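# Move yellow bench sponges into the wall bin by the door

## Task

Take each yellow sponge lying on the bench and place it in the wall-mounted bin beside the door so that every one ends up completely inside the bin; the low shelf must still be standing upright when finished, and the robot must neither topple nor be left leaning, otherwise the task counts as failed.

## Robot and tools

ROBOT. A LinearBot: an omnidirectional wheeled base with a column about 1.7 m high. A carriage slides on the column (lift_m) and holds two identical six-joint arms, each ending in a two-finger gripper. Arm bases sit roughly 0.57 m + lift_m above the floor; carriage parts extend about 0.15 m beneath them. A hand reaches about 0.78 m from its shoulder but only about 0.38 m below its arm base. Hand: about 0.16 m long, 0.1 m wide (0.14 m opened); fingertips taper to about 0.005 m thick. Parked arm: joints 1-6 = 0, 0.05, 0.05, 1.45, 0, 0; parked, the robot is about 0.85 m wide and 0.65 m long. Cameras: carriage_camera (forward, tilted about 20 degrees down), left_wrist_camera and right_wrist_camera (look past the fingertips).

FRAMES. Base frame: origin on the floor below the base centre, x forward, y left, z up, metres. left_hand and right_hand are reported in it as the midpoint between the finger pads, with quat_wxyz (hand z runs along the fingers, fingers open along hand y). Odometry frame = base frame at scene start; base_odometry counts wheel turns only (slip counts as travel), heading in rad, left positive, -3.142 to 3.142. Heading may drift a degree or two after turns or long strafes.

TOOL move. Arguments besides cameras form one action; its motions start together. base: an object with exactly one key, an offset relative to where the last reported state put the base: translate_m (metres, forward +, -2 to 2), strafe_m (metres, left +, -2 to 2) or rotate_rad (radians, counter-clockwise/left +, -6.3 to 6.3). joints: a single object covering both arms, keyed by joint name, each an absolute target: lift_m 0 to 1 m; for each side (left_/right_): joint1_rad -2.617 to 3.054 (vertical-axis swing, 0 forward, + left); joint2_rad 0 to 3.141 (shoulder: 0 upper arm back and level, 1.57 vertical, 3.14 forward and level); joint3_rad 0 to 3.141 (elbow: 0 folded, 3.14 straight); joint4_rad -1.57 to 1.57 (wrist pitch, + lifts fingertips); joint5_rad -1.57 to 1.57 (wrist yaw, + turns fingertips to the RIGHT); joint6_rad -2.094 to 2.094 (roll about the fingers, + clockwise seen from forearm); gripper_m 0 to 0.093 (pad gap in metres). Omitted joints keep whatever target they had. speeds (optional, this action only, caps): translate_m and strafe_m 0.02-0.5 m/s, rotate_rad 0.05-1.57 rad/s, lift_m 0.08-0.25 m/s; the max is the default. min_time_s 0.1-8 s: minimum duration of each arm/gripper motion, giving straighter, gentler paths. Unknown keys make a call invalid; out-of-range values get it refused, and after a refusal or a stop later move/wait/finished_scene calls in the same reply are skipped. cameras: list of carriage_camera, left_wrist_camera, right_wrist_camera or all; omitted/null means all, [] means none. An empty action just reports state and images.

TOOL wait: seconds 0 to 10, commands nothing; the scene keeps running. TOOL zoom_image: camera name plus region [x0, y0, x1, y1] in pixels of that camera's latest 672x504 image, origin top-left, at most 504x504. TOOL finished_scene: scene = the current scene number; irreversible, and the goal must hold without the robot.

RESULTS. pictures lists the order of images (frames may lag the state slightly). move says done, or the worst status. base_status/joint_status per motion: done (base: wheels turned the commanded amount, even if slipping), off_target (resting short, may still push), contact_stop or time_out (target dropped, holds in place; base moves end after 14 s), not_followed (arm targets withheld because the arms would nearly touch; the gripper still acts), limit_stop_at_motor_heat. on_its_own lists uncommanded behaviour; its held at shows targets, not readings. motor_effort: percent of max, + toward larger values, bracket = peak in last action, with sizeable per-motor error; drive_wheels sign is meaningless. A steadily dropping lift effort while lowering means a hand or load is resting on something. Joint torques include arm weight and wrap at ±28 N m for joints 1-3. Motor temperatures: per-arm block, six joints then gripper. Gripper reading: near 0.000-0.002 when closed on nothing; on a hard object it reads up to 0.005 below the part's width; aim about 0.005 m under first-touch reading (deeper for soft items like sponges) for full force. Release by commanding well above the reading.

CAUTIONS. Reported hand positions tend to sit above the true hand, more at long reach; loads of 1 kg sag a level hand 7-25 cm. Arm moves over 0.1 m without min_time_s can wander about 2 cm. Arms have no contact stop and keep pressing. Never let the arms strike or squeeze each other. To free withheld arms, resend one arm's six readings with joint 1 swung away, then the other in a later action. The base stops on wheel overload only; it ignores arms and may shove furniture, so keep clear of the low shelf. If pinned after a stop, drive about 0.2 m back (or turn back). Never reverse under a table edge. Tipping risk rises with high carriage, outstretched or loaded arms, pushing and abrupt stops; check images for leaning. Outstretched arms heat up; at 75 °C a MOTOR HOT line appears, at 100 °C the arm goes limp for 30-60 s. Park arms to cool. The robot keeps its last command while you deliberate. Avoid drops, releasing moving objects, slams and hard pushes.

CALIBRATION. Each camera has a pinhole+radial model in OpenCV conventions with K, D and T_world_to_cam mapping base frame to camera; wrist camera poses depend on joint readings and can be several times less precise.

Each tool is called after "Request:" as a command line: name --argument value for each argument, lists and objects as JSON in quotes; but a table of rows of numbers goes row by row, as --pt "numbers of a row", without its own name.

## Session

Request:
move --cameras '["carriage_camera"]'

Scene clock: 0.00 s.
Joint torques (N m): no reading
Motor temperatures (°C): left_arm=[26 35 31 27 27 26 27] | right_arm=[24 34 37 31 28 28 29]
base_odometry: x=+0.000 y=+0.000 heading=+0.000
base_status: not commanded
joint_positions: lift_m=+0.300 left_joint1_rad=+0.011 left_joint2_rad=+0.040 left_joint3_rad=+0.066 left_joint4_rad=+1.415 left_joint5_rad=-0.030 left_joint6_rad=+0.020 left_gripper_m=+0.09396 right_joint1_rad=-0.013 right_joint2_rad=+0.047 right_joint3_rad=+0.054 right_joint4_rad=+1.452 right_joint5_rad=+0.046 right_joint6_rad=+0.043 right_gripper_m=+0.09396
joint_status: not commanded
motor_effort: lift_m=+32 drive_wheels=+3
left_hand: x=+0.2575 y=+0.3050 z=+1.3148 quat_wxyz=(+0.998, -0.015, +0.065, +0.016) (m; base frame)
right_hand: x=+0.2541 y=-0.3078 z=+1.3127 quat_wxyz=(+0.998, +0.025, +0.055, +0.014) (m; base frame)
pictures: carriage_camera
camera_calibration:
carriage_camera: T_world_to_cam=[[-0.0304006, -0.99913, 0.0285537, -0.0279869], [-0.377475, -0.0149754, -0.925899, 1.25451], [0.925521, -0.0389262, -0.376692, 0.357995], [0, 0, 0, 1]] pos_world=[0.141365, 0.00475973, 1.2972]

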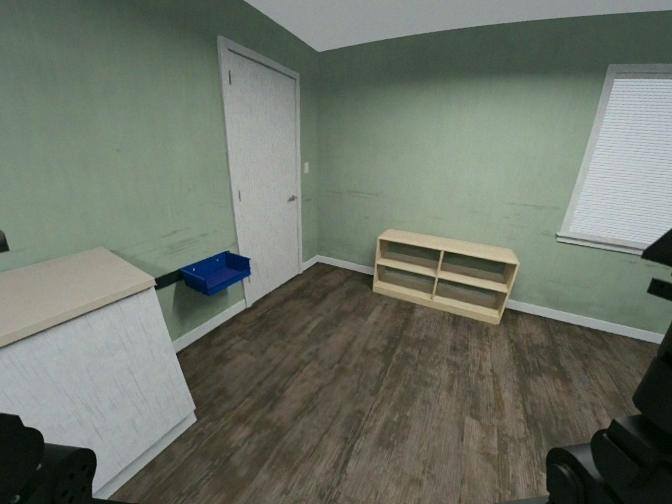

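Request:
move --base '{"rotate_rad":-2.086}' --joints '{"lift_m":0.9}' --cameras '["carriage_camera"]'

Scene clock: 12.77 s.
Joint torques (N m): left_arm=[-0.16 4.97 4.34 -0.14 -0.07 -0.08] | right_arm=[-0.35 4.49 5.89 -0.18 0.01 0.05]
Motor temperatures (°C): left_arm=[26 36 32 27 27 26 27] | right_arm=[24 34 38 31 28 28 29]
move: done
base_odometry: x=+0.000 y=+0.000 heading=-2.086
base_status: done
joint_positions: lift_m=+0.900 left_joint1_rad=+0.011 left_joint2_rad=+0.040 left_joint3_rad=+0.066 left_joint4_rad=+1.413 left_joint5_rad=-0.030 left_joint6_rad=+0.020 left_gripper_m=+0.09397 right_joint1_rad=-0.013 right_joint2_rad=+0.047 right_joint3_rad=+0.054 right_joint4_rad=+1.452 right_joint5_rad=+0.046 right_joint6_rad=+0.043 right_gripper_m=+0.09397
joint_status: all done
motor_effort: lift_m=+33(40) drive_wheels=+7(18)
left_hand: x=+0.2579 y=+0.3050 z=+1.9147 quat_wxyz=(+0.998, -0.015, +0.066, +0.016) (m; base frame)
right_hand: x=+0.2542 y=-0.3078 z=+1.9126 quat_wxyz=(+0.998, +0.025, +0.055, +0.014) (m; base frame)
pictures: carriage_camera
camera_calibration:
carriage_camera: T_world_to_cam=[[-0.0304006, -0.99913, 0.0285537, -0.0451169], [-0.377475, -0.0149754, -0.925899, 1.80998], [0.925521, -0.0389262, -0.376692, 0.583981], [0, 0, 0, 1]] pos_world=[0.141365, 0.00475973, 1.89713]

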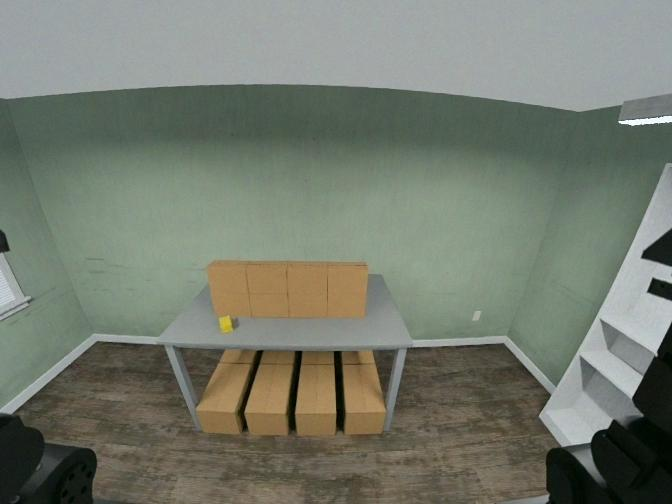

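Request:
move --base '{"strafe_m":0.35}' --cameras '[]'

Request:
move --base '{"translate_m":0.72}' --speeds '{"translate_m":0.3}' --joints '{"left_joint1_rad":0,"left_joint5_rad":0,"left_joint6_rad":0,"left_joint2_rad":2.2,"left_joint3_rad":2.2,"left_joint4_rad":-1.0,"right_joint1_rad":0,"right_joint5_rad":0,"right_joint6_rad":0,"right_joint2_rad":2.2,"right_joint3_rad":2.2,"right_joint4_rad":-1.0}' --min_time_s 3 --cameras '["carriage_camera"]'

Request:
move --joints '{"left_joint2_rad":2.7,"left_joint3_rad":2.7,"left_joint4_rad":-0.8,"right_joint2_rad":2.7,"right_joint3_rad":2.7,"right_joint4_rad":-0.8}' --min_time_s 1.5 --cameras '["left_wrist_camera","right_wrist_camera"]'

Request:
move --joints '{"left_joint1_rad":0.3,"right_joint1_rad":-0.3}' --min_time_s 1 --cameras '["left_wrist_camera","right_wrist_camera"]'

Scene clock: 43.07 s.
Joint torques (N m): left_arm=[-0.14 4.98 4.38 -0.16 -0.05 -0.08] | right_arm=[-0.32 4.49 5.87 -0.18 0.02 0.06]
Motor temperatures (°C): left_arm=[26 36 33 26 27 26 27] | right_arm=[24 34 39 31 28 28 29]
move: done
base_odometry: x=+0.305 y=-0.173 heading=-2.086
base_status: done
joint_positions: lift_m=+0.900 left_joint1_rad=+0.011 left_joint2_rad=+0.040 left_joint3_rad=+0.066 left_joint4_rad=+1.413 left_joint5_rad=-0.031 left_joint6_rad=+0.020 left_gripper_m=+0.09397 right_joint1_rad=-0.013 right_joint2_rad=+0.047 right_joint3_rad=+0.054 right_joint4_rad=+1.452 right_joint5_rad=+0.046 right_joint6_rad=+0.043 right_gripper_m=+0.09397
joint_status: not commanded
motor_effort: lift_m=+33(33) drive_wheels=+7(20)
left_hand: x=+0.2579 y=+0.3051 z=+1.9147 quat_wxyz=(+0.998, -0.015, +0.066, +0.016) (m; base frame)
right_hand: x=+0.2542 y=-0.3077 z=+1.9126 quat_wxyz=(+0.998, +0.024, +0.055, +0.013) (m; base frame)
pictures: none
No camera images: "cameras" was empty.

Scene clock: 46.93 s.
Joint torques (N m): left_arm=[-0.66 -13.93 7.75 1.37 0.01 -0.22] | right_arm=[0.38 -14.01 8.92 1.19 -0.06 -0.02]
Motor temperatures (°C): left_arm=[26 37 33 27 27 26 27] | right_arm=[24 35 40 31 28 28 29]
move: done
base_odometry: x=-0.050 y=-0.800 heading=-2.085
base_status: done
joint_positions: lift_m=+0.900 left_joint1_rad=+0.007 left_joint2_rad=+2.193 left_joint3_rad=+2.168 left_joint4_rad=-0.992 left_joint5_rad=-0.009 left_joint6_rad=+0.011 left_gripper_m=+0.09397 right_joint1_rad=-0.007 right_joint2_rad=+2.193 right_joint3_rad=+2.174 right_joint4_rad=-0.991 right_joint5_rad=+0.011 right_joint6_rad=+0.008 right_gripper_m=+0.09397
joint_status: all done
motor_effort: lift_m=+33(33) drive_wheels=-3(16)
left_hand: x=+0.7756 y=+0.3051 z=+1.6538 quat_wxyz=(+0.274, +0.001, +0.962, +0.007) (m; base frame)
right_hand: x=+0.7767 y=-0.3055 z=+1.6557 quat_wxyz=(+0.277, +0.009, +0.961, -0.005) (m; base frame)
pictures: carriage_camera
camera_calibration:
carriage_camera: T_world_to_cam=[[-0.0304006, -0.99913, 0.0285537, -0.0451172], [-0.377475, -0.0149754, -0.925899, 1.80999], [0.925521, -0.0389262, -0.376692, 0.583984], [0, 0, 0, 1]] pos_world=[0.141365, 0.00475973, 1.89714]

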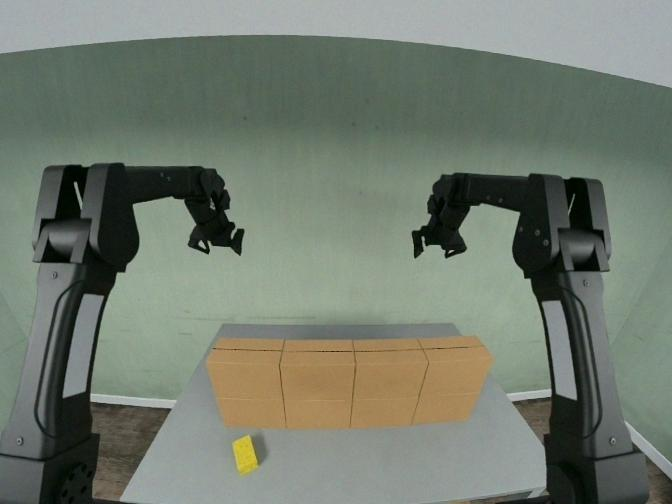

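Scene clock: 48.73 s.
Joint torques (N m): left_arm=[-0.69 -17.21 7.94 1.91 0 -0.22] | right_arm=[0.39 -17.24 9.21 1.69 -0.06 -0.02]
Motor temperatures (°C): left_arm=[26 38 34 28 27 26 27] | right_arm=[24 36 40 32 28 28 29]
move: done
base_odometry: x=-0.050 y=-0.800 heading=-2.086
base_status: not commanded
joint_positions: lift_m=+0.900 left_joint1_rad=+0.007 left_joint2_rad=+2.687 left_joint3_rad=+2.668 left_joint4_rad=-0.814 left_joint5_rad=-0.009 left_joint6_rad=+0.011 left_gripper_m=+0.09397 right_joint1_rad=-0.007 right_joint2_rad=+2.689 right_joint3_rad=+2.673 right_joint4_rad=-0.818 right_joint5_rad=+0.011 right_joint6_rad=+0.008 right_gripper_m=+0.09397
joint_status: all done
motor_effort: lift_m=+33(33) drive_wheels=-2(4)
left_hand: x=+0.8945 y=+0.3058 z=+1.5831 quat_wxyz=(+0.360, +0.000, +0.933, +0.007) (m; base frame)
right_hand: x=+0.8944 y=-0.3063 z=+1.5836 quat_wxyz=(+0.360, +0.009, +0.933, -0.005) (m; base frame)
pictures: left_wrist_camera, right_wrist_camera
camera_calibration:
left_wrist_camera: T_world_to_cam=[[0.0025226, -0.99886, -0.0476667, 0.385452], [-0.991166, 0.00382348, -0.132576, 1.10734], [0.132607, 0.04758, -0.990026, 1.55709], [0, 0, 0, 1]] pos_world=[0.890109, 0.306692, 1.70674]
right_wrist_camera: T_world_to_cam=[[0.0171081, -0.997866, 0.0630098, -0.434467], [-0.99349, -0.0240643, -0.111351, 1.06302], [0.11263, -0.0606946, -0.991782, 1.57823], [0, 0, 0, 1]] pos_world=[0.88578, -0.312168, 1.71101]

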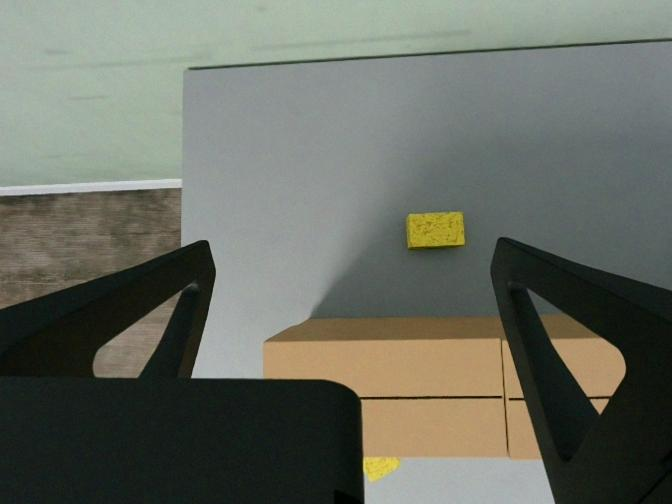

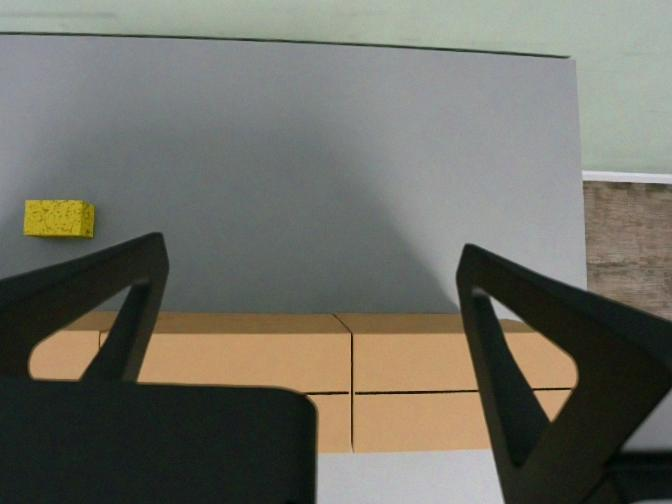

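Scene clock: 50.30 s.
Joint torques (N m): left_arm=[-0.46 -17.18 8.02 1.87 -0.05 -0.2] | right_arm=[-0.13 -17.24 9.2 1.69 0 -0.01]
Motor temperatures (°C): left_arm=[26 39 34 28 27 26 27] | right_arm=[24 37 41 32 28 28 29]
move: done
base_odometry: x=-0.050 y=-0.800 heading=-2.086
base_status: not commanded
joint_positions: lift_m=+0.900 left_joint1_rad=+0.304 left_joint2_rad=+2.687 left_joint3_rad=+2.668 left_joint4_rad=-0.811 left_joint5_rad=-0.003 left_joint6_rad=+0.010 left_gripper_m=+0.09397 right_joint1_rad=-0.302 right_joint2_rad=+2.689 right_joint3_rad=+2.673 right_joint4_rad=-0.815 right_joint5_rad=+0.005 right_joint6_rad=+0.007 right_gripper_m=+0.09398
joint_status: all done
motor_effort: lift_m=+33(33) drive_wheels=-3(3)
left_hand: x=+0.8644 y=+0.5001 z=+1.5836 quat_wxyz=(+0.357, -0.137, +0.922, +0.058) (m; base frame)
right_hand: x=+0.8644 y=-0.4995 z=+1.5841 quat_wxyz=(+0.357, +0.144, +0.921, -0.055) (m; base frame)
pictures: left_wrist_camera, right_wrist_camera
camera_calibration:
left_wrist_camera: T_world_to_cam=[[0.291493, -0.95562, -0.042689, 0.300289], [-0.949324, -0.283512, -0.135667, 1.18917], [0.117543, 0.0800718, -0.989834, 1.54882], [0, 0, 0, 1]] pos_world=[0.85932, 0.500089, 1.70722]
right_wrist_camera: T_world_to_cam=[[-0.269642, -0.961128, 0.0593792, -0.354809], [-0.958312, 0.261778, -0.1145, 1.14598], [0.0945055, -0.0877779, -0.991647, 1.57231], [0, 0, 0, 1]] pos_world=[0.853942, -0.502995, 1.71146]

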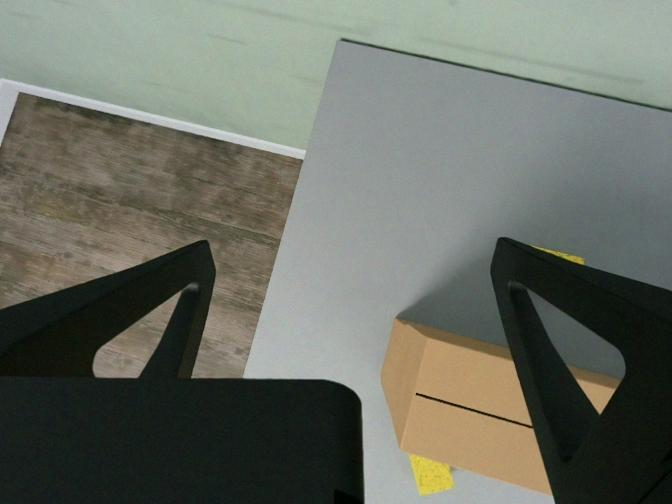

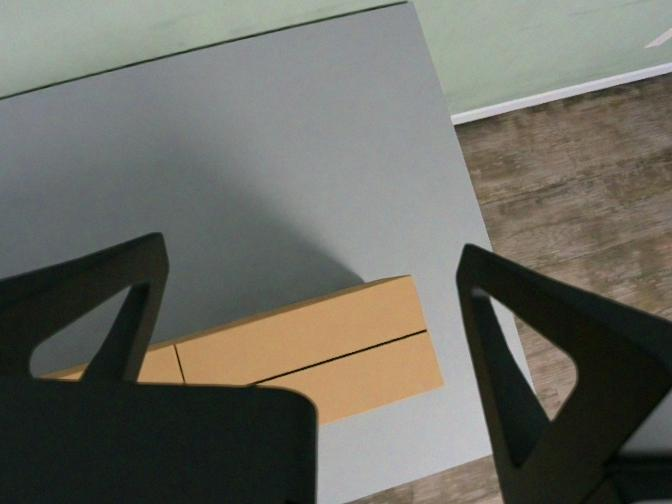

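Request:
move --base '{"translate_m":-0.15}' --joints '{"left_joint1_rad":0,"left_joint2_rad":1.0,"left_joint3_rad":1.4,"left_joint4_rad":-1.4,"right_joint1_rad":0,"right_joint2_rad":1.0,"right_joint3_rad":1.4,"right_joint4_rad":-1.4}' --min_time_s 2.5 --cameras '[]'

Request:
move --base '{"strafe_m":1.05}' --joints '{"lift_m":0.5}' --cameras '[]'

Request:
move --base '{"rotate_rad":-1.557}' --cameras '["carriage_camera"]'

Scene clock: 107.93 s.
Joint torques (N m): left_arm=[-0.7 -1.37 3.56 1.45 -0.05 -0.19] | right_arm=[0.38 -1.77 5.41 1.22 0 -0.01]
Motor temperatures (°C): left_arm=[26 57 39 33 27 26 27] | right_arm=[24 54 47 36 28 28 28]
move: done
base_odometry: x=+0.024 y=-0.669 heading=-2.085
base_status: done
joint_positions: lift_m=+0.900 left_joint1_rad=+0.007 left_joint2_rad=+1.005 left_joint3_rad=+1.412 left_joint4_rad=-1.392 left_joint5_rad=-0.003 left_joint6_rad=+0.010 left_gripper_m=+0.09397 right_joint1_rad=-0.007 right_joint2_rad=+1.005 right_joint3_rad=+1.404 right_joint4_rad=-1.392 right_joint5_rad=+0.005 right_joint6_rad=+0.007 right_gripper_m=+0.09398
joint_status: all done
motor_effort: lift_m=+33(33) drive_wheels=-1(12)
left_hand: x=+0.4415 y=+0.3016 z=+1.7644 quat_wxyz=(+0.289, +0.001, +0.957, +0.004) (m; base frame)
right_hand: x=+0.4412 y=-0.3019 z=+1.7614 quat_wxyz=(+0.285, +0.008, +0.959, -0.002) (m; base frame)
pictures: none
No camera images: "cameras" was empty.

Scene clock: 112.33 s.
Joint torques (N m): left_arm=[-0.66 -1.2 3.88 1.53 -0.05 -0.19] | right_arm=[0.36 -1.68 5.98 1.32 0 -0.01]
Motor temperatures (°C): left_arm=[26 55 38 32 27 26 27] | right_arm=[24 52 47 36 28 28 28]
move: done
base_odometry: x=+0.938 y=-1.186 heading=-2.085
base_status: done
joint_positions: lift_m=+0.500 left_joint1_rad=+0.006 left_joint2_rad=+1.003 left_joint3_rad=+1.407 left_joint4_rad=-1.403 left_joint5_rad=-0.003 left_joint6_rad=+0.010 left_gripper_m=+0.09397 right_joint1_rad=-0.007 right_joint2_rad=+1.005 right_joint3_rad=+1.397 right_joint4_rad=-1.402 right_joint5_rad=+0.004 right_joint6_rad=+0.007 right_gripper_m=+0.09398
joint_status: all done
motor_effort: lift_m=+30(31) drive_wheels=-1(14)
left_hand: x=+0.4387 y=+0.3013 z=+1.3615 quat_wxyz=(+0.282, +0.001, +0.960, +0.004) (m; base frame)
right_hand: x=+0.4386 y=-0.3018 z=+1.3581 quat_wxyz=(+0.277, +0.007, +0.961, -0.002) (m; base frame)
pictures: none
No camera images: "cameras" was empty.

Scene clock: 115.43 s.
Joint torques (N m): left_arm=[-0.59 -1.18 3.97 1.53 -0.04 -0.19] | right_arm=[0.23 -1.68 5.98 1.32 0.01 -0.01]
Motor temperatures (°C): left_arm=[26 53 38 32 27 26 27] | right_arm=[24 51 46 36 28 28 28]
move: done
base_odometry: x=+0.938 y=-1.186 heading=+2.641
base_status: done
joint_positions: lift_m=+0.500 left_joint1_rad=+0.006 left_joint2_rad=+1.003 left_joint3_rad=+1.407 left_joint4_rad=-1.403 left_joint5_rad=-0.003 left_joint6_rad=+0.010 left_gripper_m=+0.09398 right_joint1_rad=-0.006 right_joint2_rad=+1.005 right_joint3_rad=+1.397 right_joint4_rad=-1.402 right_joint5_rad=+0.004 right_joint6_rad=+0.007 right_gripper_m=+0.09398
joint_status: not commanded
motor_effort: lift_m=+30(30) drive_wheels=+8(18)
left_hand: x=+0.4388 y=+0.3012 z=+1.3616 quat_wxyz=(+0.282, +0.001, +0.959, +0.003) (m; base frame)
right_hand: x=+0.4386 y=-0.3016 z=+1.3581 quat_wxyz=(+0.277, +0.007, +0.961, -0.002) (m; base frame)
pictures: carriage_camera
camera_calibration:
carriage_camera: T_world_to_cam=[[-0.0304006, -0.99913, 0.0285537, -0.0337022], [-0.377475, -0.0149754, -0.925899, 1.43984], [0.925521, -0.0389262, -0.376692, 0.433394], [0, 0, 0, 1]] pos_world=[0.141365, 0.00475973, 1.49737]

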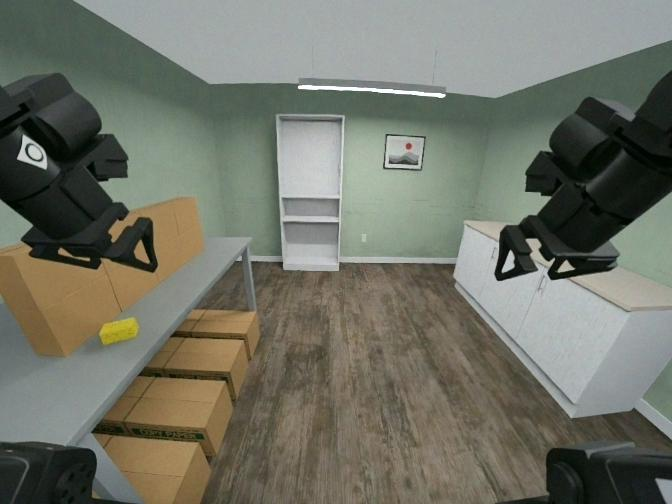

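Request:
move --base '{"strafe_m":0.877}' --cameras '["carriage_camera","left_wrist_camera","right_wrist_camera"]'

Scene clock: 131.03 s.
Joint torques (N m): left_arm=[-0.61 -1.16 4 1.54 -0.04 -0.18] | right_arm=[0.23 -1.66 6 1.32 0 0]
Motor temperatures (°C): left_arm=[26 48 36 32 27 26 27] | right_arm=[24 46 44 36 28 28 28]
move: done
base_odometry: x=+0.517 y=-1.955 heading=+2.641
base_status: done
joint_positions: lift_m=+0.500 left_joint1_rad=+0.006 left_joint2_rad=+1.003 left_joint3_rad=+1.407 left_joint4_rad=-1.403 left_joint5_rad=-0.004 left_joint6_rad=+0.009 left_gripper_m=+0.09398 right_joint1_rad=-0.006 right_joint2_rad=+1.005 right_joint3_rad=+1.397 right_joint4_rad=-1.402 right_joint5_rad=+0.004 right_joint6_rad=+0.007 right_gripper_m=+0.09398
joint_status: not commanded
motor_effort: lift_m=+30(30) drive_wheels=-2(21)
left_hand: x=+0.4388 y=+0.3014 z=+1.3616 quat_wxyz=(+0.282, +0.001, +0.959, +0.004) (m; base frame)
right_hand: x=+0.4386 y=-0.3014 z=+1.3581 quat_wxyz=(+0.277, +0.007, +0.961, -0.002) (m; base frame)
pictures: carriage_camera, left_wrist_camera, right_wrist_camera
camera_calibration:
carriage_camera: T_world_to_cam=[[-0.0304006, -0.99913, 0.0285537, -0.0337022], [-0.377475, -0.0149754, -0.925899, 1.43984], [0.925521, -0.0389262, -0.376692, 0.433394], [0, 0, 0, 1]] pos_world=[0.141365, 0.00475973, 1.49737]
left_wrist_camera: T_world_to_cam=[[-0.0078678, -0.999126, -0.0410408, 0.367186], [-0.99945, 0.00653516, 0.0325049, 0.404318], [-0.0322083, 0.041274, -0.998629, 1.48434], [0, 0, 0, 1]] pos_world=[0.454793, 0.302958, 1.48423]
right_wrist_camera: T_world_to_cam=[[0.0335427, -0.998065, 0.0523603, -0.400373], [-0.99752, -0.0301885, 0.0635882, 0.347544], [-0.0618845, -0.0543633, -0.996602, 1.49122], [0, 0, 0, 1]] pos_world=[0.452395, -0.308038, 1.48502]

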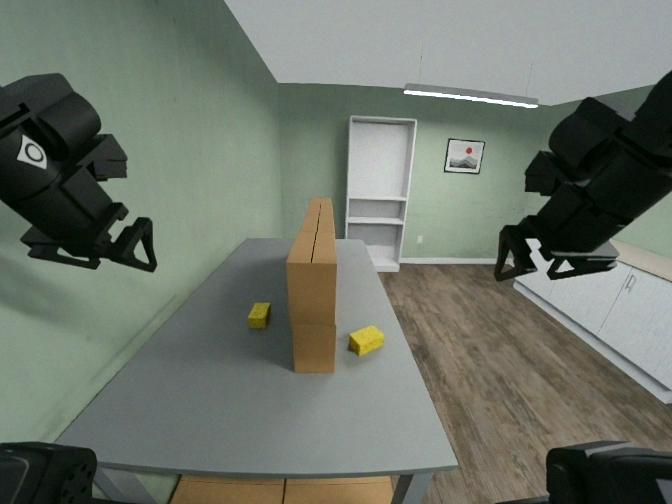

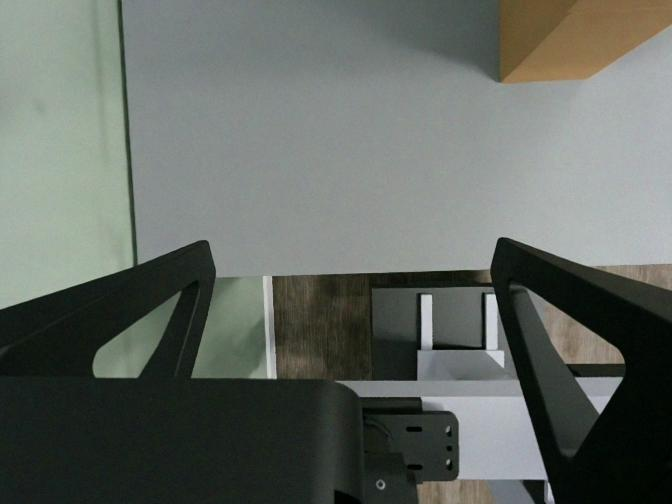

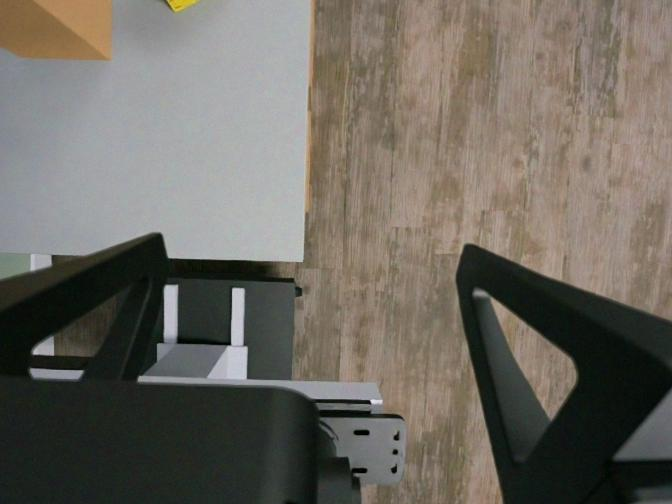

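Request:
move --base '{"translate_m":0.03}' --speeds '{"translate_m":0.05}' --joints '{"left_joint1_rad":-0.047,"left_joint2_rad":2.727,"left_joint3_rad":2.33,"left_joint4_rad":-0.585}' --min_time_s 3 --cameras '["carriage_camera","left_wrist_camera"]'

Scene clock: 159.93 s.
Joint torques (N m): left_arm=[-0.73 -17.33 7.82 1.58 -0.05 -0.18] | right_arm=[0.24 -1.31 6 1.32 0.01 -0.01]
Motor temperatures (°C): left_arm=[26 43 36 33 27 26 27] | right_arm=[24 41 43 37 28 28 28]
move: done
base_odometry: x=+0.490 y=-1.941 heading=+2.641
base_status: done
joint_positions: lift_m=+0.500 left_joint1_rad=-0.040 left_joint2_rad=+2.716 left_joint3_rad=+2.298 left_joint4_rad=-0.599 left_joint5_rad=-0.004 left_joint6_rad=+0.009 left_gripper_m=+0.09398 right_joint1_rad=-0.006 right_joint2_rad=+1.001 right_joint3_rad=+1.397 right_joint4_rad=-1.402 right_joint5_rad=+0.004 right_joint6_rad=+0.007 right_gripper_m=+0.09398
joint_status: all done
motor_effort: lift_m=+30(30) drive_wheels=-2(10)
left_hand: x=+0.8637 y=+0.2748 z=+1.0496 quat_wxyz=(+0.274, +0.023, +0.962, -0.002) (m; base frame)
right_hand: x=+0.4380 y=-0.3014 z=+1.3588 quat_wxyz=(+0.278, +0.007, +0.960, -0.002) (m; base frame)
pictures: carriage_camera, left_wrist_camera
camera_calibration:
carriage_camera: T_world_to_cam=[[-0.0304006, -0.99913, 0.0285537, -0.0337022], [-0.377475, -0.0149754, -0.925899, 1.43984], [0.925521, -0.0389262, -0.376692, 0.433394], [0, 0, 0, 1]] pos_world=[0.141365, 0.00475973, 1.49737]
left_wrist_camera: T_world_to_cam=[[-0.053902, -0.997712, -0.0408016, 0.370335], [-0.997419, 0.0518555, 0.0496553, 0.80704], [-0.0474259, 0.0433729, -0.997933, 1.19946], [0, 0, 0, 1]] pos_world=[0.881805, 0.275615, 1.17201]

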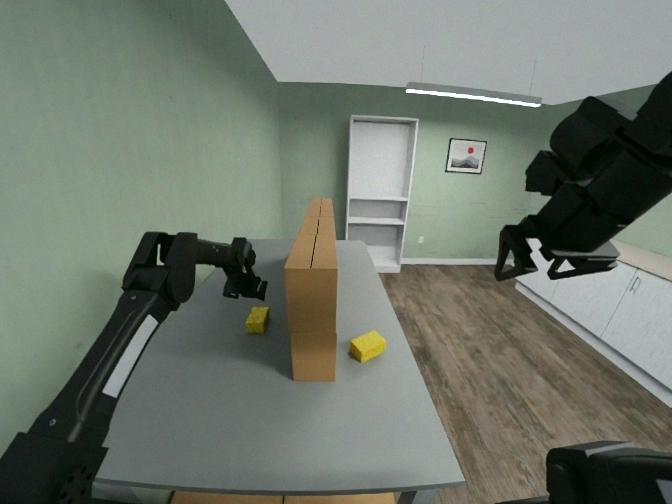

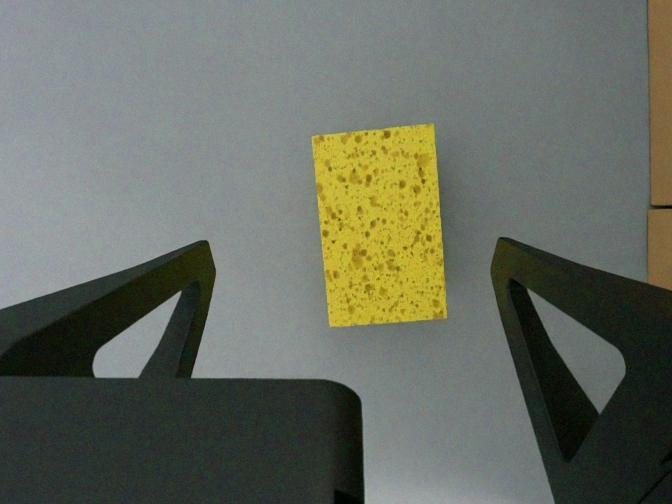

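Request:
move --joints '{"left_joint1_rad":-0.075,"left_joint2_rad":2.762,"left_joint3_rad":2.312,"left_joint4_rad":-0.455,"left_joint6_rad":-0.11}' --min_time_s 1.5 --cameras '[]'

Request:
move --joints '{"lift_m":0.4}' --speeds '{"lift_m":0.1}' --cameras '["carriage_camera","left_wrist_camera"]'

Scene clock: 175.30 s.
Joint torques (N m): left_arm=[-0.76 -17.21 6.48 1.78 -0.06 -0.2] | right_arm=[0.21 -1.32 5.97 1.32 0.01 -0.01]
Motor temperatures (°C): left_arm=[26 54 37 33 27 26 27] | right_arm=[24 39 43 37 28 28 28]
move: done
base_odometry: x=+0.490 y=-1.941 heading=+2.641
base_status: not commanded
joint_positions: lift_m=+0.500 left_joint1_rad=-0.068 left_joint2_rad=+2.748 left_joint3_rad=+2.298 left_joint4_rad=-0.469 left_joint5_rad=-0.004 left_joint6_rad=-0.098 left_gripper_m=+0.09398 right_joint1_rad=-0.006 right_joint2_rad=+1.001 right_joint3_rad=+1.397 right_joint4_rad=-1.402 right_joint5_rad=+0.004 right_joint6_rad=+0.007 right_gripper_m=+0.09398
joint_status: all done
motor_effort: lift_m=+30(30) drive_wheels=-2(2)
left_hand: x=+0.8843 y=+0.2554 z=+1.0481 quat_wxyz=(+0.320, -0.015, +0.947, -0.025) (m; base frame)
right_hand: x=+0.4380 y=-0.3014 z=+1.3588 quat_wxyz=(+0.278, +0.007, +0.960, -0.002) (m; base frame)
pictures: none
No camera images: "cameras" was empty.

Scene clock: 176.67 s.
Joint torques (N m): left_arm=[-0.68 -18.51 6.46 1.67 -0.04 -0.21] | right_arm=[0.23 -1.31 5.98 1.34 0.01 -0.01]
Motor temperatures (°C): left_arm=[26 55 37 33 27 26 27] | right_arm=[24 39 43 37 28 28 28]
move: done
base_odometry: x=+0.490 y=-1.941 heading=+2.641
base_status: not commanded
joint_positions: lift_m=+0.400 left_joint1_rad=-0.068 left_joint2_rad=+2.760 left_joint3_rad=+2.298 left_joint4_rad=-0.460 left_joint5_rad=-0.004 left_joint6_rad=-0.099 left_gripper_m=+0.09398 right_joint1_rad=-0.006 right_joint2_rad=+1.001 right_joint3_rad=+1.397 right_joint4_rad=-1.404 right_joint5_rad=+0.004 right_joint6_rad=+0.007 right_gripper_m=+0.09398
joint_status: all done
motor_effort: lift_m=+30(32) drive_wheels=+6(7)
left_hand: x=+0.8844 y=+0.2554 z=+0.9418 quat_wxyz=(+0.318, -0.015, +0.948, -0.025) (m; base frame)
right_hand: x=+0.4377 y=-0.3014 z=+1.2585 quat_wxyz=(+0.278, +0.007, +0.961, -0.002) (m; base frame)
pictures: carriage_camera, left_wrist_camera
camera_calibration:
carriage_camera: T_world_to_cam=[[-0.0304006, -0.99913, 0.0285537, -0.0308456], [-0.377475, -0.0149754, -0.925899, 1.34721], [0.925521, -0.0389262, -0.376692, 0.395709], [0, 0, 0, 1]] pos_world=[0.141365, 0.00475973, 1.39732]
left_wrist_camera: T_world_to_cam=[[0.00771855, -0.999699, 0.0233027, 0.233271], [-0.998977, -0.00874727, -0.0443716, 0.939472], [0.0445621, -0.0229364, -0.998743, 1.03002], [0, 0, 0, 1]] pos_world=[0.89081, 0.265044, 1.06497]

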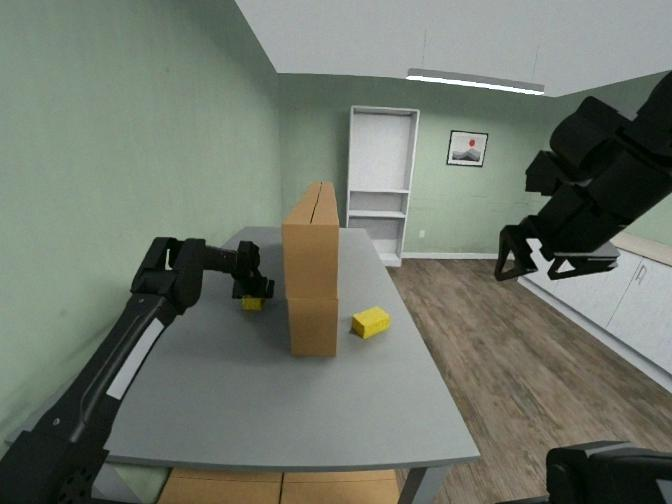

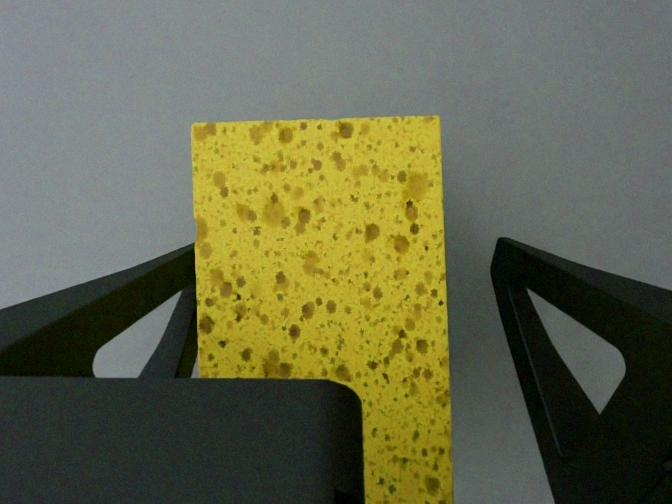

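Request:
move --joints '{"left_joint1_rad":-0.058}' --min_time_s 1 --cameras '["left_wrist_camera"]'

Request:
move --joints '{"lift_m":0.39}' --speeds '{"lift_m":0.08}' --cameras '["left_wrist_camera"]'

Scene clock: 191.67 s.
Joint torques (N m): left_arm=[0.51 -18.45 6.52 1.66 -0.04 -0.21] | right_arm=[0.23 -1.28 6.04 1.34 0.01 -0.01]
Motor temperatures (°C): left_arm=[26 57 37 34 27 26 27] | right_arm=[24 37 42 37 28 28 28]
move: done
base_odometry: x=+0.490 y=-1.941 heading=+2.641
base_status: not commanded
joint_positions: lift_m=+0.400 left_joint1_rad=-0.067 left_joint2_rad=+2.760 left_joint3_rad=+2.298 left_joint4_rad=-0.460 left_joint5_rad=-0.004 left_joint6_rad=-0.099 left_gripper_m=+0.09398 right_joint1_rad=-0.006 right_joint2_rad=+1.001 right_joint3_rad=+1.397 right_joint4_rad=-1.404 right_joint5_rad=+0.004 right_joint6_rad=+0.007 right_gripper_m=+0.09398
joint_status: all done
motor_effort: lift_m=+30(30) drive_wheels=+6(7)
left_hand: x=+0.8844 y=+0.2561 z=+0.9418 quat_wxyz=(+0.318, -0.016, +0.948, -0.025) (m; base frame)
right_hand: x=+0.4377 y=-0.3014 z=+1.2585 quat_wxyz=(+0.278, +0.007, +0.961, -0.002) (m; base frame)
pictures: left_wrist_camera
camera_calibration:
left_wrist_camera: T_world_to_cam=[[0.00886263, -0.999689, 0.0233027, 0.23301], [-0.998966, -0.00989052, -0.0443716, 0.939812], [0.0445883, -0.0228854, -0.998743, 1.03], [0, 0, 0, 1]] pos_world=[0.890849, 0.265805, 1.06497]

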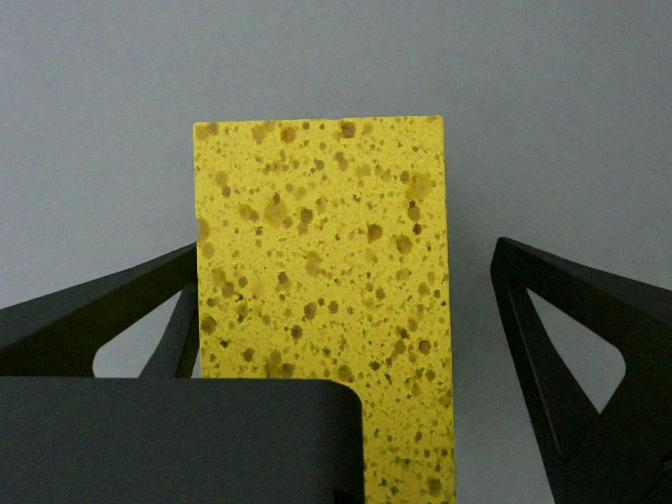

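Scene clock: 192.17 s.
Joint torques (N m): left_arm=[0.5 -18.52 6.39 1.46 0 -0.24] | right_arm=[0.21 -1.32 6.02 1.35 0.01 -0.01]
Motor temperatures (°C): left_arm=[26 57 37 33 27 26 27] | right_arm=[24 37 42 37 28 28 28]
move: done
base_odometry: x=+0.490 y=-1.941 heading=+2.641
base_status: not commanded
joint_positions: lift_m=+0.390 left_joint1_rad=-0.067 left_joint2_rad=+2.760 left_joint3_rad=+2.300 left_joint4_rad=-0.438 left_joint5_rad=-0.007 left_joint6_rad=-0.097 left_gripper_m=+0.09398 right_joint1_rad=-0.006 right_joint2_rad=+1.001 right_joint3_rad=+1.396 right_joint4_rad=-1.404 right_joint5_rad=+0.004 right_joint6_rad=+0.007 right_gripper_m=+0.09398
joint_status: all done
motor_effort: lift_m=+28(28) drive_wheels=+6(7)
left_hand: x=+0.8891 y=+0.2564 z=+0.9359 quat_wxyz=(+0.330, -0.015, +0.944, -0.024) (m; base frame)
right_hand: x=+0.4376 y=-0.3014 z=+1.2485 quat_wxyz=(+0.277, +0.007, +0.961, -0.002) (m; base frame)
pictures: left_wrist_camera
camera_calibration:
left_wrist_camera: T_world_to_cam=[[0.0089371, -0.999735, 0.0212206, 0.235277], [-0.997618, -0.0103659, -0.0682022, 0.965473], [0.0684041, -0.0205605, -0.997446, 1.00093], [0, 0, 0, 1]] pos_world=[0.892603, 0.265802, 1.05922]

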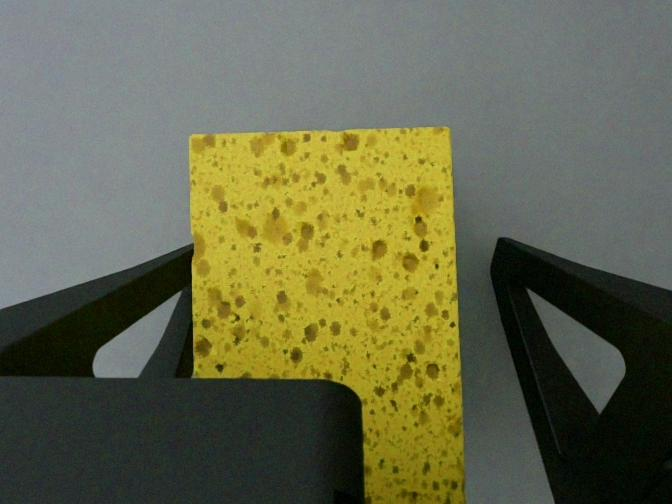

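Request:
move --joints '{"lift_m":0.43}' --speeds '{"lift_m":0.1}' --cameras '[]'

Request:
move --joints '{"left_joint1_rad":-0.035}' --min_time_s 1 --cameras '["left_wrist_camera"]'

Scene clock: 199.80 s.
Joint torques (N m): left_arm=[0.5 -18.81 6.39 1.61 -0.01 -0.21] | right_arm=[0.21 -1.32 6.08 1.35 0.02 -0.01]
Motor temperatures (°C): left_arm=[26 59 38 33 27 26 27] | right_arm=[24 37 42 37 28 28 28]
move: done
base_odometry: x=+0.490 y=-1.941 heading=+2.641
base_status: not commanded
joint_positions: lift_m=+0.430 left_joint1_rad=-0.067 left_joint2_rad=+2.763 left_joint3_rad=+2.300 left_joint4_rad=-0.453 left_joint5_rad=-0.007 left_joint6_rad=-0.099 left_gripper_m=+0.09398 right_joint1_rad=-0.006 right_joint2_rad=+1.001 right_joint3_rad=+1.396 right_joint4_rad=-1.404 right_joint5_rad=+0.004 right_joint6_rad=+0.007 right_gripper_m=+0.09398
joint_status: all done
motor_effort: lift_m=+32(38) drive_wheels=+6(7)
left_hand: x=+0.8856 y=+0.2566 z=+0.9711 quat_wxyz=(+0.321, -0.016, +0.947, -0.023) (m; base frame)
right_hand: x=+0.4377 y=-0.3014 z=+1.2882 quat_wxyz=(+0.277, +0.007, +0.961, -0.002) (m; base frame)
pictures: none
No camera images: "cameras" was empty.

Scene clock: 201.10 s.
Joint torques (N m): left_arm=[0.21 -18.78 6.32 1.59 -0.02 -0.21] | right_arm=[0.21 -1.31 6.06 1.34 0.01 -0.01]
Motor temperatures (°C): left_arm=[26 60 38 33 27 26 27] | right_arm=[24 37 42 37 28 28 28]
move: done
base_odometry: x=+0.490 y=-1.941 heading=+2.641
base_status: not commanded
joint_positions: lift_m=+0.430 left_joint1_rad=-0.040 left_joint2_rad=+2.763 left_joint3_rad=+2.300 left_joint4_rad=-0.453 left_joint5_rad=-0.007 left_joint6_rad=-0.099 left_gripper_m=+0.09398 right_joint1_rad=-0.006 right_joint2_rad=+1.001 right_joint3_rad=+1.396 right_joint4_rad=-1.404 right_joint5_rad=+0.004 right_joint6_rad=+0.007 right_gripper_m=+0.09398
joint_status: all done
motor_effort: lift_m=+32(32) drive_wheels=+7(7)
left_hand: x=+0.8865 y=+0.2743 z=+0.9711 quat_wxyz=(+0.321, -0.029, +0.946, -0.019) (m; base frame)
right_hand: x=+0.4377 y=-0.3014 z=+1.2882 quat_wxyz=(+0.277, +0.007, +0.961, -0.002) (m; base frame)
pictures: left_wrist_camera
camera_calibration:
left_wrist_camera: T_world_to_cam=[[0.0378324, -0.99906, 0.0211651, 0.226667], [-0.998037, -0.0388345, -0.0491265, 0.955089], [0.0499022, -0.019265, -0.998568, 1.05368], [0, 0, 0, 1]] pos_world=[0.892058, 0.283843, 1.09429]

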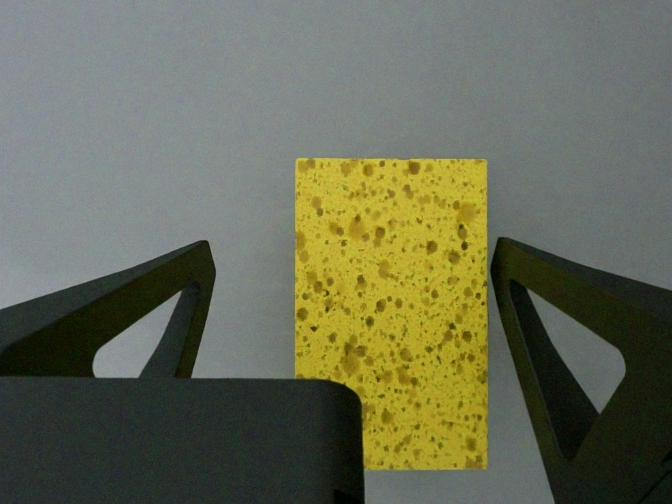

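Request:
move --joints '{"left_joint1_rad":-0.065}' --min_time_s 1 --cameras '["left_wrist_camera"]'

Scene clock: 208.80 s.
Joint torques (N m): left_arm=[-0.47 -18.81 6.34 1.59 -0.02 -0.2] | right_arm=[0.21 -1.32 6.04 1.34 0.01 -0.01]
Motor temperatures (°C): left_arm=[26 65 38 34 27 26 27] | right_arm=[24 36 42 38 28 28 28]
move: done
base_odometry: x=+0.490 y=-1.941 heading=+2.641
base_status: not commanded
joint_positions: lift_m=+0.430 left_joint1_rad=-0.061 left_joint2_rad=+2.763 left_joint3_rad=+2.300 left_joint4_rad=-0.453 left_joint5_rad=-0.007 left_joint6_rad=-0.099 left_gripper_m=+0.09398 right_joint1_rad=-0.006 right_joint2_rad=+1.001 right_joint3_rad=+1.396 right_joint4_rad=-1.404 right_joint5_rad=+0.004 right_joint6_rad=+0.007 right_gripper_m=+0.09398
joint_status: all done
motor_effort: lift_m=+32(32) drive_wheels=+7(7)
left_hand: x=+0.8858 y=+0.2604 z=+0.9711 quat_wxyz=(+0.321, -0.019, +0.947, -0.022) (m; base frame)
right_hand: x=+0.4377 y=-0.3014 z=+1.2882 quat_wxyz=(+0.277, +0.007, +0.961, -0.002) (m; base frame)
pictures: left_wrist_camera
camera_calibration:
left_wrist_camera: T_world_to_cam=[[0.0168642, -0.999634, 0.0211651, 0.231577], [-0.998632, -0.0178875, -0.0491265, 0.94895], [0.0494871, -0.0203077, -0.998568, 1.05408], [0, 0, 0, 1]] pos_world=[0.891583, 0.269872, 1.09429]

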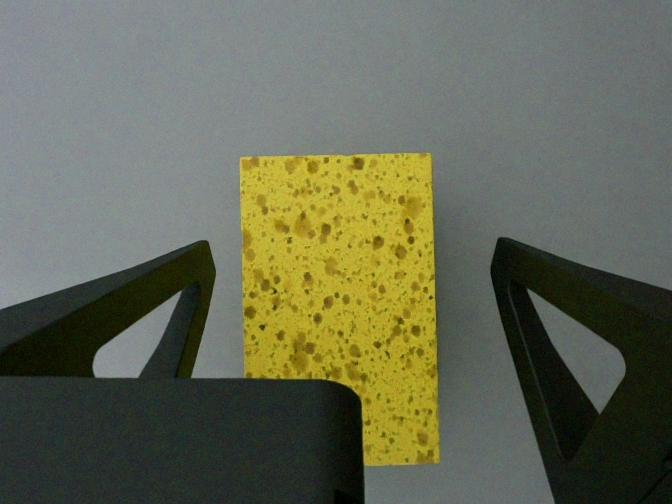

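Request:
move --joints '{"lift_m":0.392}' --speeds '{"lift_m":0.08}' --cameras '["left_wrist_camera"]'

Scene clock: 212.87 s.
Joint torques (N m): left_arm=[-0.46 -18.91 6.39 1.45 0.02 -0.21] | right_arm=[0.2 -1.33 6.05 1.35 0.01 -0.01]
Motor temperatures (°C): left_arm=[26 67 39 34 27 26 27] | right_arm=[24 36 42 38 28 28 28]
move: done
base_odometry: x=+0.490 y=-1.941 heading=+2.641
base_status: not commanded
joint_positions: lift_m=+0.392 left_joint1_rad=-0.061 left_joint2_rad=+2.763 left_joint3_rad=+2.300 left_joint4_rad=-0.438 left_joint5_rad=-0.012 left_joint6_rad=-0.098 left_gripper_m=+0.09398 right_joint1_rad=-0.006 right_joint2_rad=+1.001 right_joint3_rad=+1.396 right_joint4_rad=-1.404 right_joint5_rad=+0.004 right_joint6_rad=+0.007 right_gripper_m=+0.09398
joint_status: all done
motor_effort: lift_m=+29(29) drive_wheels=+6(7)
left_hand: x=+0.8887 y=+0.2610 z=+0.9356 quat_wxyz=(+0.328, -0.019, +0.944, -0.021) (m; base frame)
right_hand: x=+0.4376 y=-0.3014 z=+1.2504 quat_wxyz=(+0.277, +0.007, +0.961, -0.002) (m; base frame)
pictures: left_wrist_camera
camera_calibration:
left_wrist_camera: T_world_to_cam=[[0.0182428, -0.999666, 0.0183321, 0.234257], [-0.997746, -0.0193859, -0.0642411, 0.963875], [0.064575, -0.0171188, -0.997766, 1.0035], [0, 0, 0, 1]] pos_world=[0.892628, 0.270043, 1.05888]

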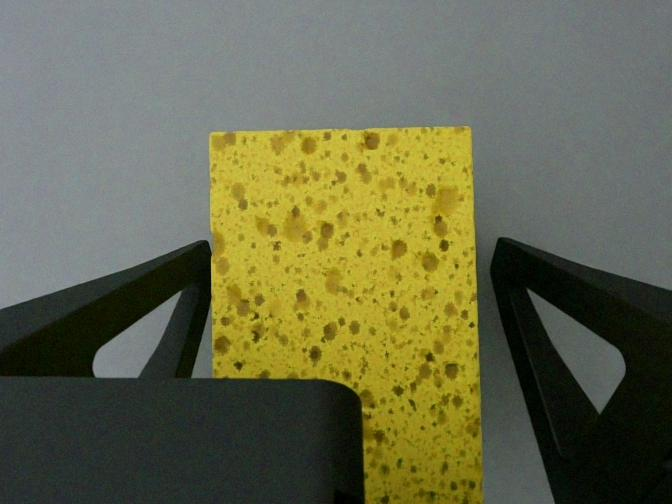

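Request:
move --joints '{"lift_m":0.398,"left_gripper_m":0.05}' --speeds '{"lift_m":0.08}' --min_time_s 2 --cameras '["left_wrist_camera"]'

Scene clock: 219.43 s.
Joint torques (N m): left_arm=[-0.46 -18.86 6.38 1.57 0.01 -0.21] | right_arm=[0.24 -1.32 6.08 1.34 0.01 -0.02]
Motor temperatures (°C): left_arm=[26 70 39 34 27 26 27] | right_arm=[24 36 42 38 28 28 28]
move: off_target
base_odometry: x=+0.490 y=-1.941 heading=+2.641
base_status: not commanded
joint_positions: lift_m=+0.398 left_joint1_rad=-0.061 left_joint2_rad=+2.764 left_joint3_rad=+2.300 left_joint4_rad=-0.452 left_joint5_rad=-0.009 left_joint6_rad=-0.099 left_gripper_m=+0.05872 right_joint1_rad=-0.006 right_joint2_rad=+1.001 right_joint3_rad=+1.396 right_joint4_rad=-1.404 right_joint5_rad=+0.004 right_joint6_rad=+0.007 right_gripper_m=+0.09398
joint_status: left_gripper_m off_target (ended at +0.05875, target +0.05000); the others done
motor_effort: lift_m=+33(37) drive_wheels=+7(7)
left_hand: x=+0.8860 y=+0.2607 z=+0.9387 quat_wxyz=(+0.321, -0.019, +0.947, -0.021) (m; base frame)
right_hand: x=+0.4376 y=-0.3014 z=+1.2559 quat_wxyz=(+0.277, +0.007, +0.961, -0.002) (m; base frame)
pictures: left_wrist_camera
camera_calibration:
left_wrist_camera: T_world_to_cam=[[0.0177057, -0.999653, 0.0194852, 0.233411], [-0.998574, -0.0186616, -0.0500211, 0.948553], [0.0503674, -0.0185718, -0.998558, 1.02051], [0, 0, 0, 1]] pos_world=[0.891667, 0.269985, 1.06194]

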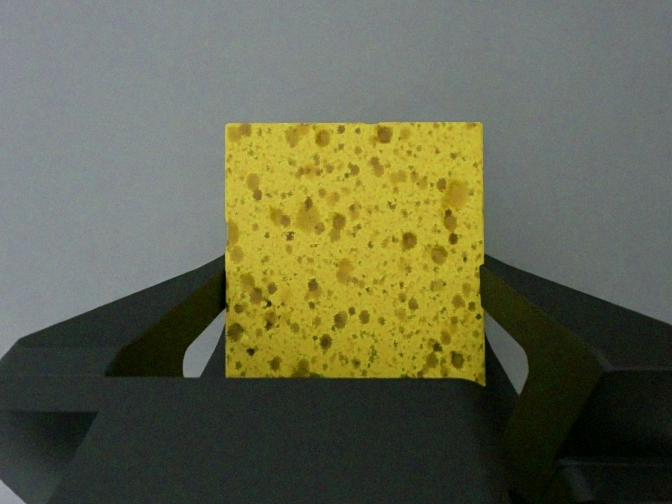

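Request:
move --joints '{"lift_m":0.55}' --speeds '{"lift_m":0.15}' --cameras '["left_wrist_camera"]'

Request:
move --joints '{"left_joint1_rad":0.05,"left_joint2_rad":0.9,"left_joint3_rad":1.3,"left_joint4_rad":-1.4,"left_joint6_rad":0}' --min_time_s 3 --cameras '["carriage_camera"]'

Scene clock: 226.60 s.
Joint torques (N m): left_arm=[-0.46 -19.25 6.45 1.61 0 -0.21] | right_arm=[0.2 -1.32 6.04 1.35 0.01 -0.01]
Motor temperatures (°C): left_arm=[26 72 39 34 27 26 28] | right_arm=[24 35 42 38 28 28 28]
move: done
base_odometry: x=+0.490 y=-1.941 heading=+2.641
base_status: not commanded
joint_positions: lift_m=+0.550 left_joint1_rad=-0.061 left_joint2_rad=+2.768 left_joint3_rad=+2.300 left_joint4_rad=-0.456 left_joint5_rad=-0.008 left_joint6_rad=-0.099 left_gripper_m=+0.05872 right_joint1_rad=-0.006 right_joint2_rad=+1.001 right_joint3_rad=+1.396 right_joint4_rad=-1.404 right_joint5_rad=+0.004 right_joint6_rad=+0.007 right_gripper_m=+0.09398
joint_status: all done
motor_effort: lift_m=+32(40) drive_wheels=+7(7)
left_hand: x=+0.8845 y=+0.2606 z=+1.0875 quat_wxyz=(+0.317, -0.019, +0.948, -0.022) (m; base frame)
right_hand: x=+0.4376 y=-0.3014 z=+1.4080 quat_wxyz=(+0.277, +0.007, +0.961, -0.002) (m; base frame)
pictures: left_wrist_camera
camera_calibration:
left_wrist_camera: T_world_to_cam=[[0.0174821, -0.999648, 0.019964, 0.230107], [-0.998968, -0.0183006, -0.0415767, 0.945587], [0.0419274, -0.0192166, -0.998936, 1.17719], [0, 0, 0, 1]] pos_world=[0.891231, 0.269953, 1.21066]

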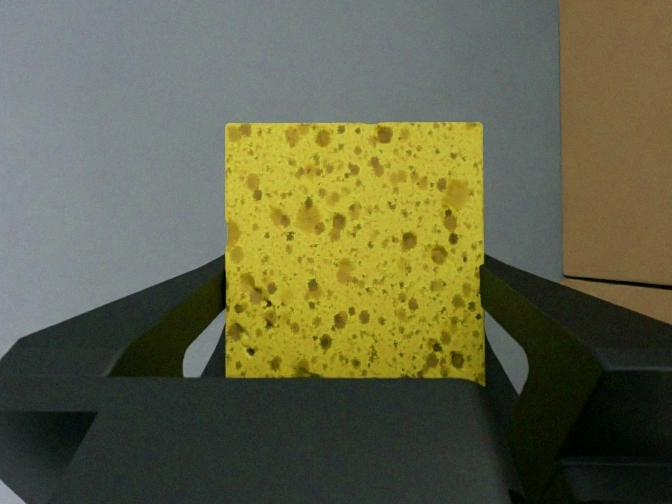

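Scene clock: 229.90 s.
Joint torques (N m): left_arm=[0.42 -0.25 3.52 1.48 0 0.07] | right_arm=[0.2 -1.31 6.06 1.35 0.01 -0.01]
Motor temperatures (°C): left_arm=[26 71 39 34 27 26 28] | right_arm=[24 35 42 38 28 28 28]
move: done
base_odometry: x=+0.490 y=-1.941 heading=+2.641
base_status: not commanded
joint_positions: lift_m=+0.550 left_joint1_rad=+0.043 left_joint2_rad=+0.903 left_joint3_rad=+1.312 left_joint4_rad=-1.394 left_joint5_rad=-0.008 left_joint6_rad=-0.011 left_gripper_m=+0.05872 right_joint1_rad=-0.006 right_joint2_rad=+1.001 right_joint3_rad=+1.396 right_joint4_rad=-1.404 right_joint5_rad=+0.004 right_joint6_rad=+0.007 right_gripper_m=+0.09398
joint_status: all done
motor_effort: lift_m=+32(32) drive_wheels=+6(7)
left_hand: x=+0.4191 y=+0.3091 z=+1.3992 quat_wxyz=(+0.289, -0.027, +0.957, +0.008) (m; base frame)
right_hand: x=+0.4376 y=-0.3014 z=+1.4080 quat_wxyz=(+0.277, +0.007, +0.961, -0.002) (m; base frame)
pictures: carriage_camera
camera_calibration:
carriage_camera: T_world_to_cam=[[-0.0304006, -0.99913, 0.0285537, -0.035125], [-0.377475, -0.0149754, -0.925899, 1.48598], [0.925521, -0.0389262, -0.376692, 0.452164], [0, 0, 0, 1]] pos_world=[0.141365, 0.00475973, 1.54719]

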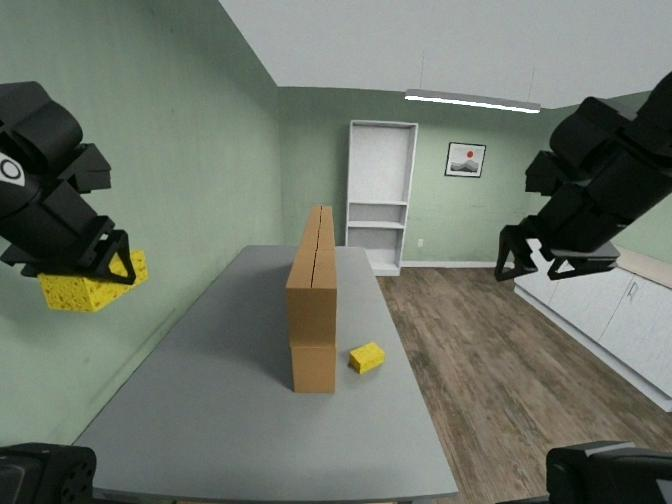

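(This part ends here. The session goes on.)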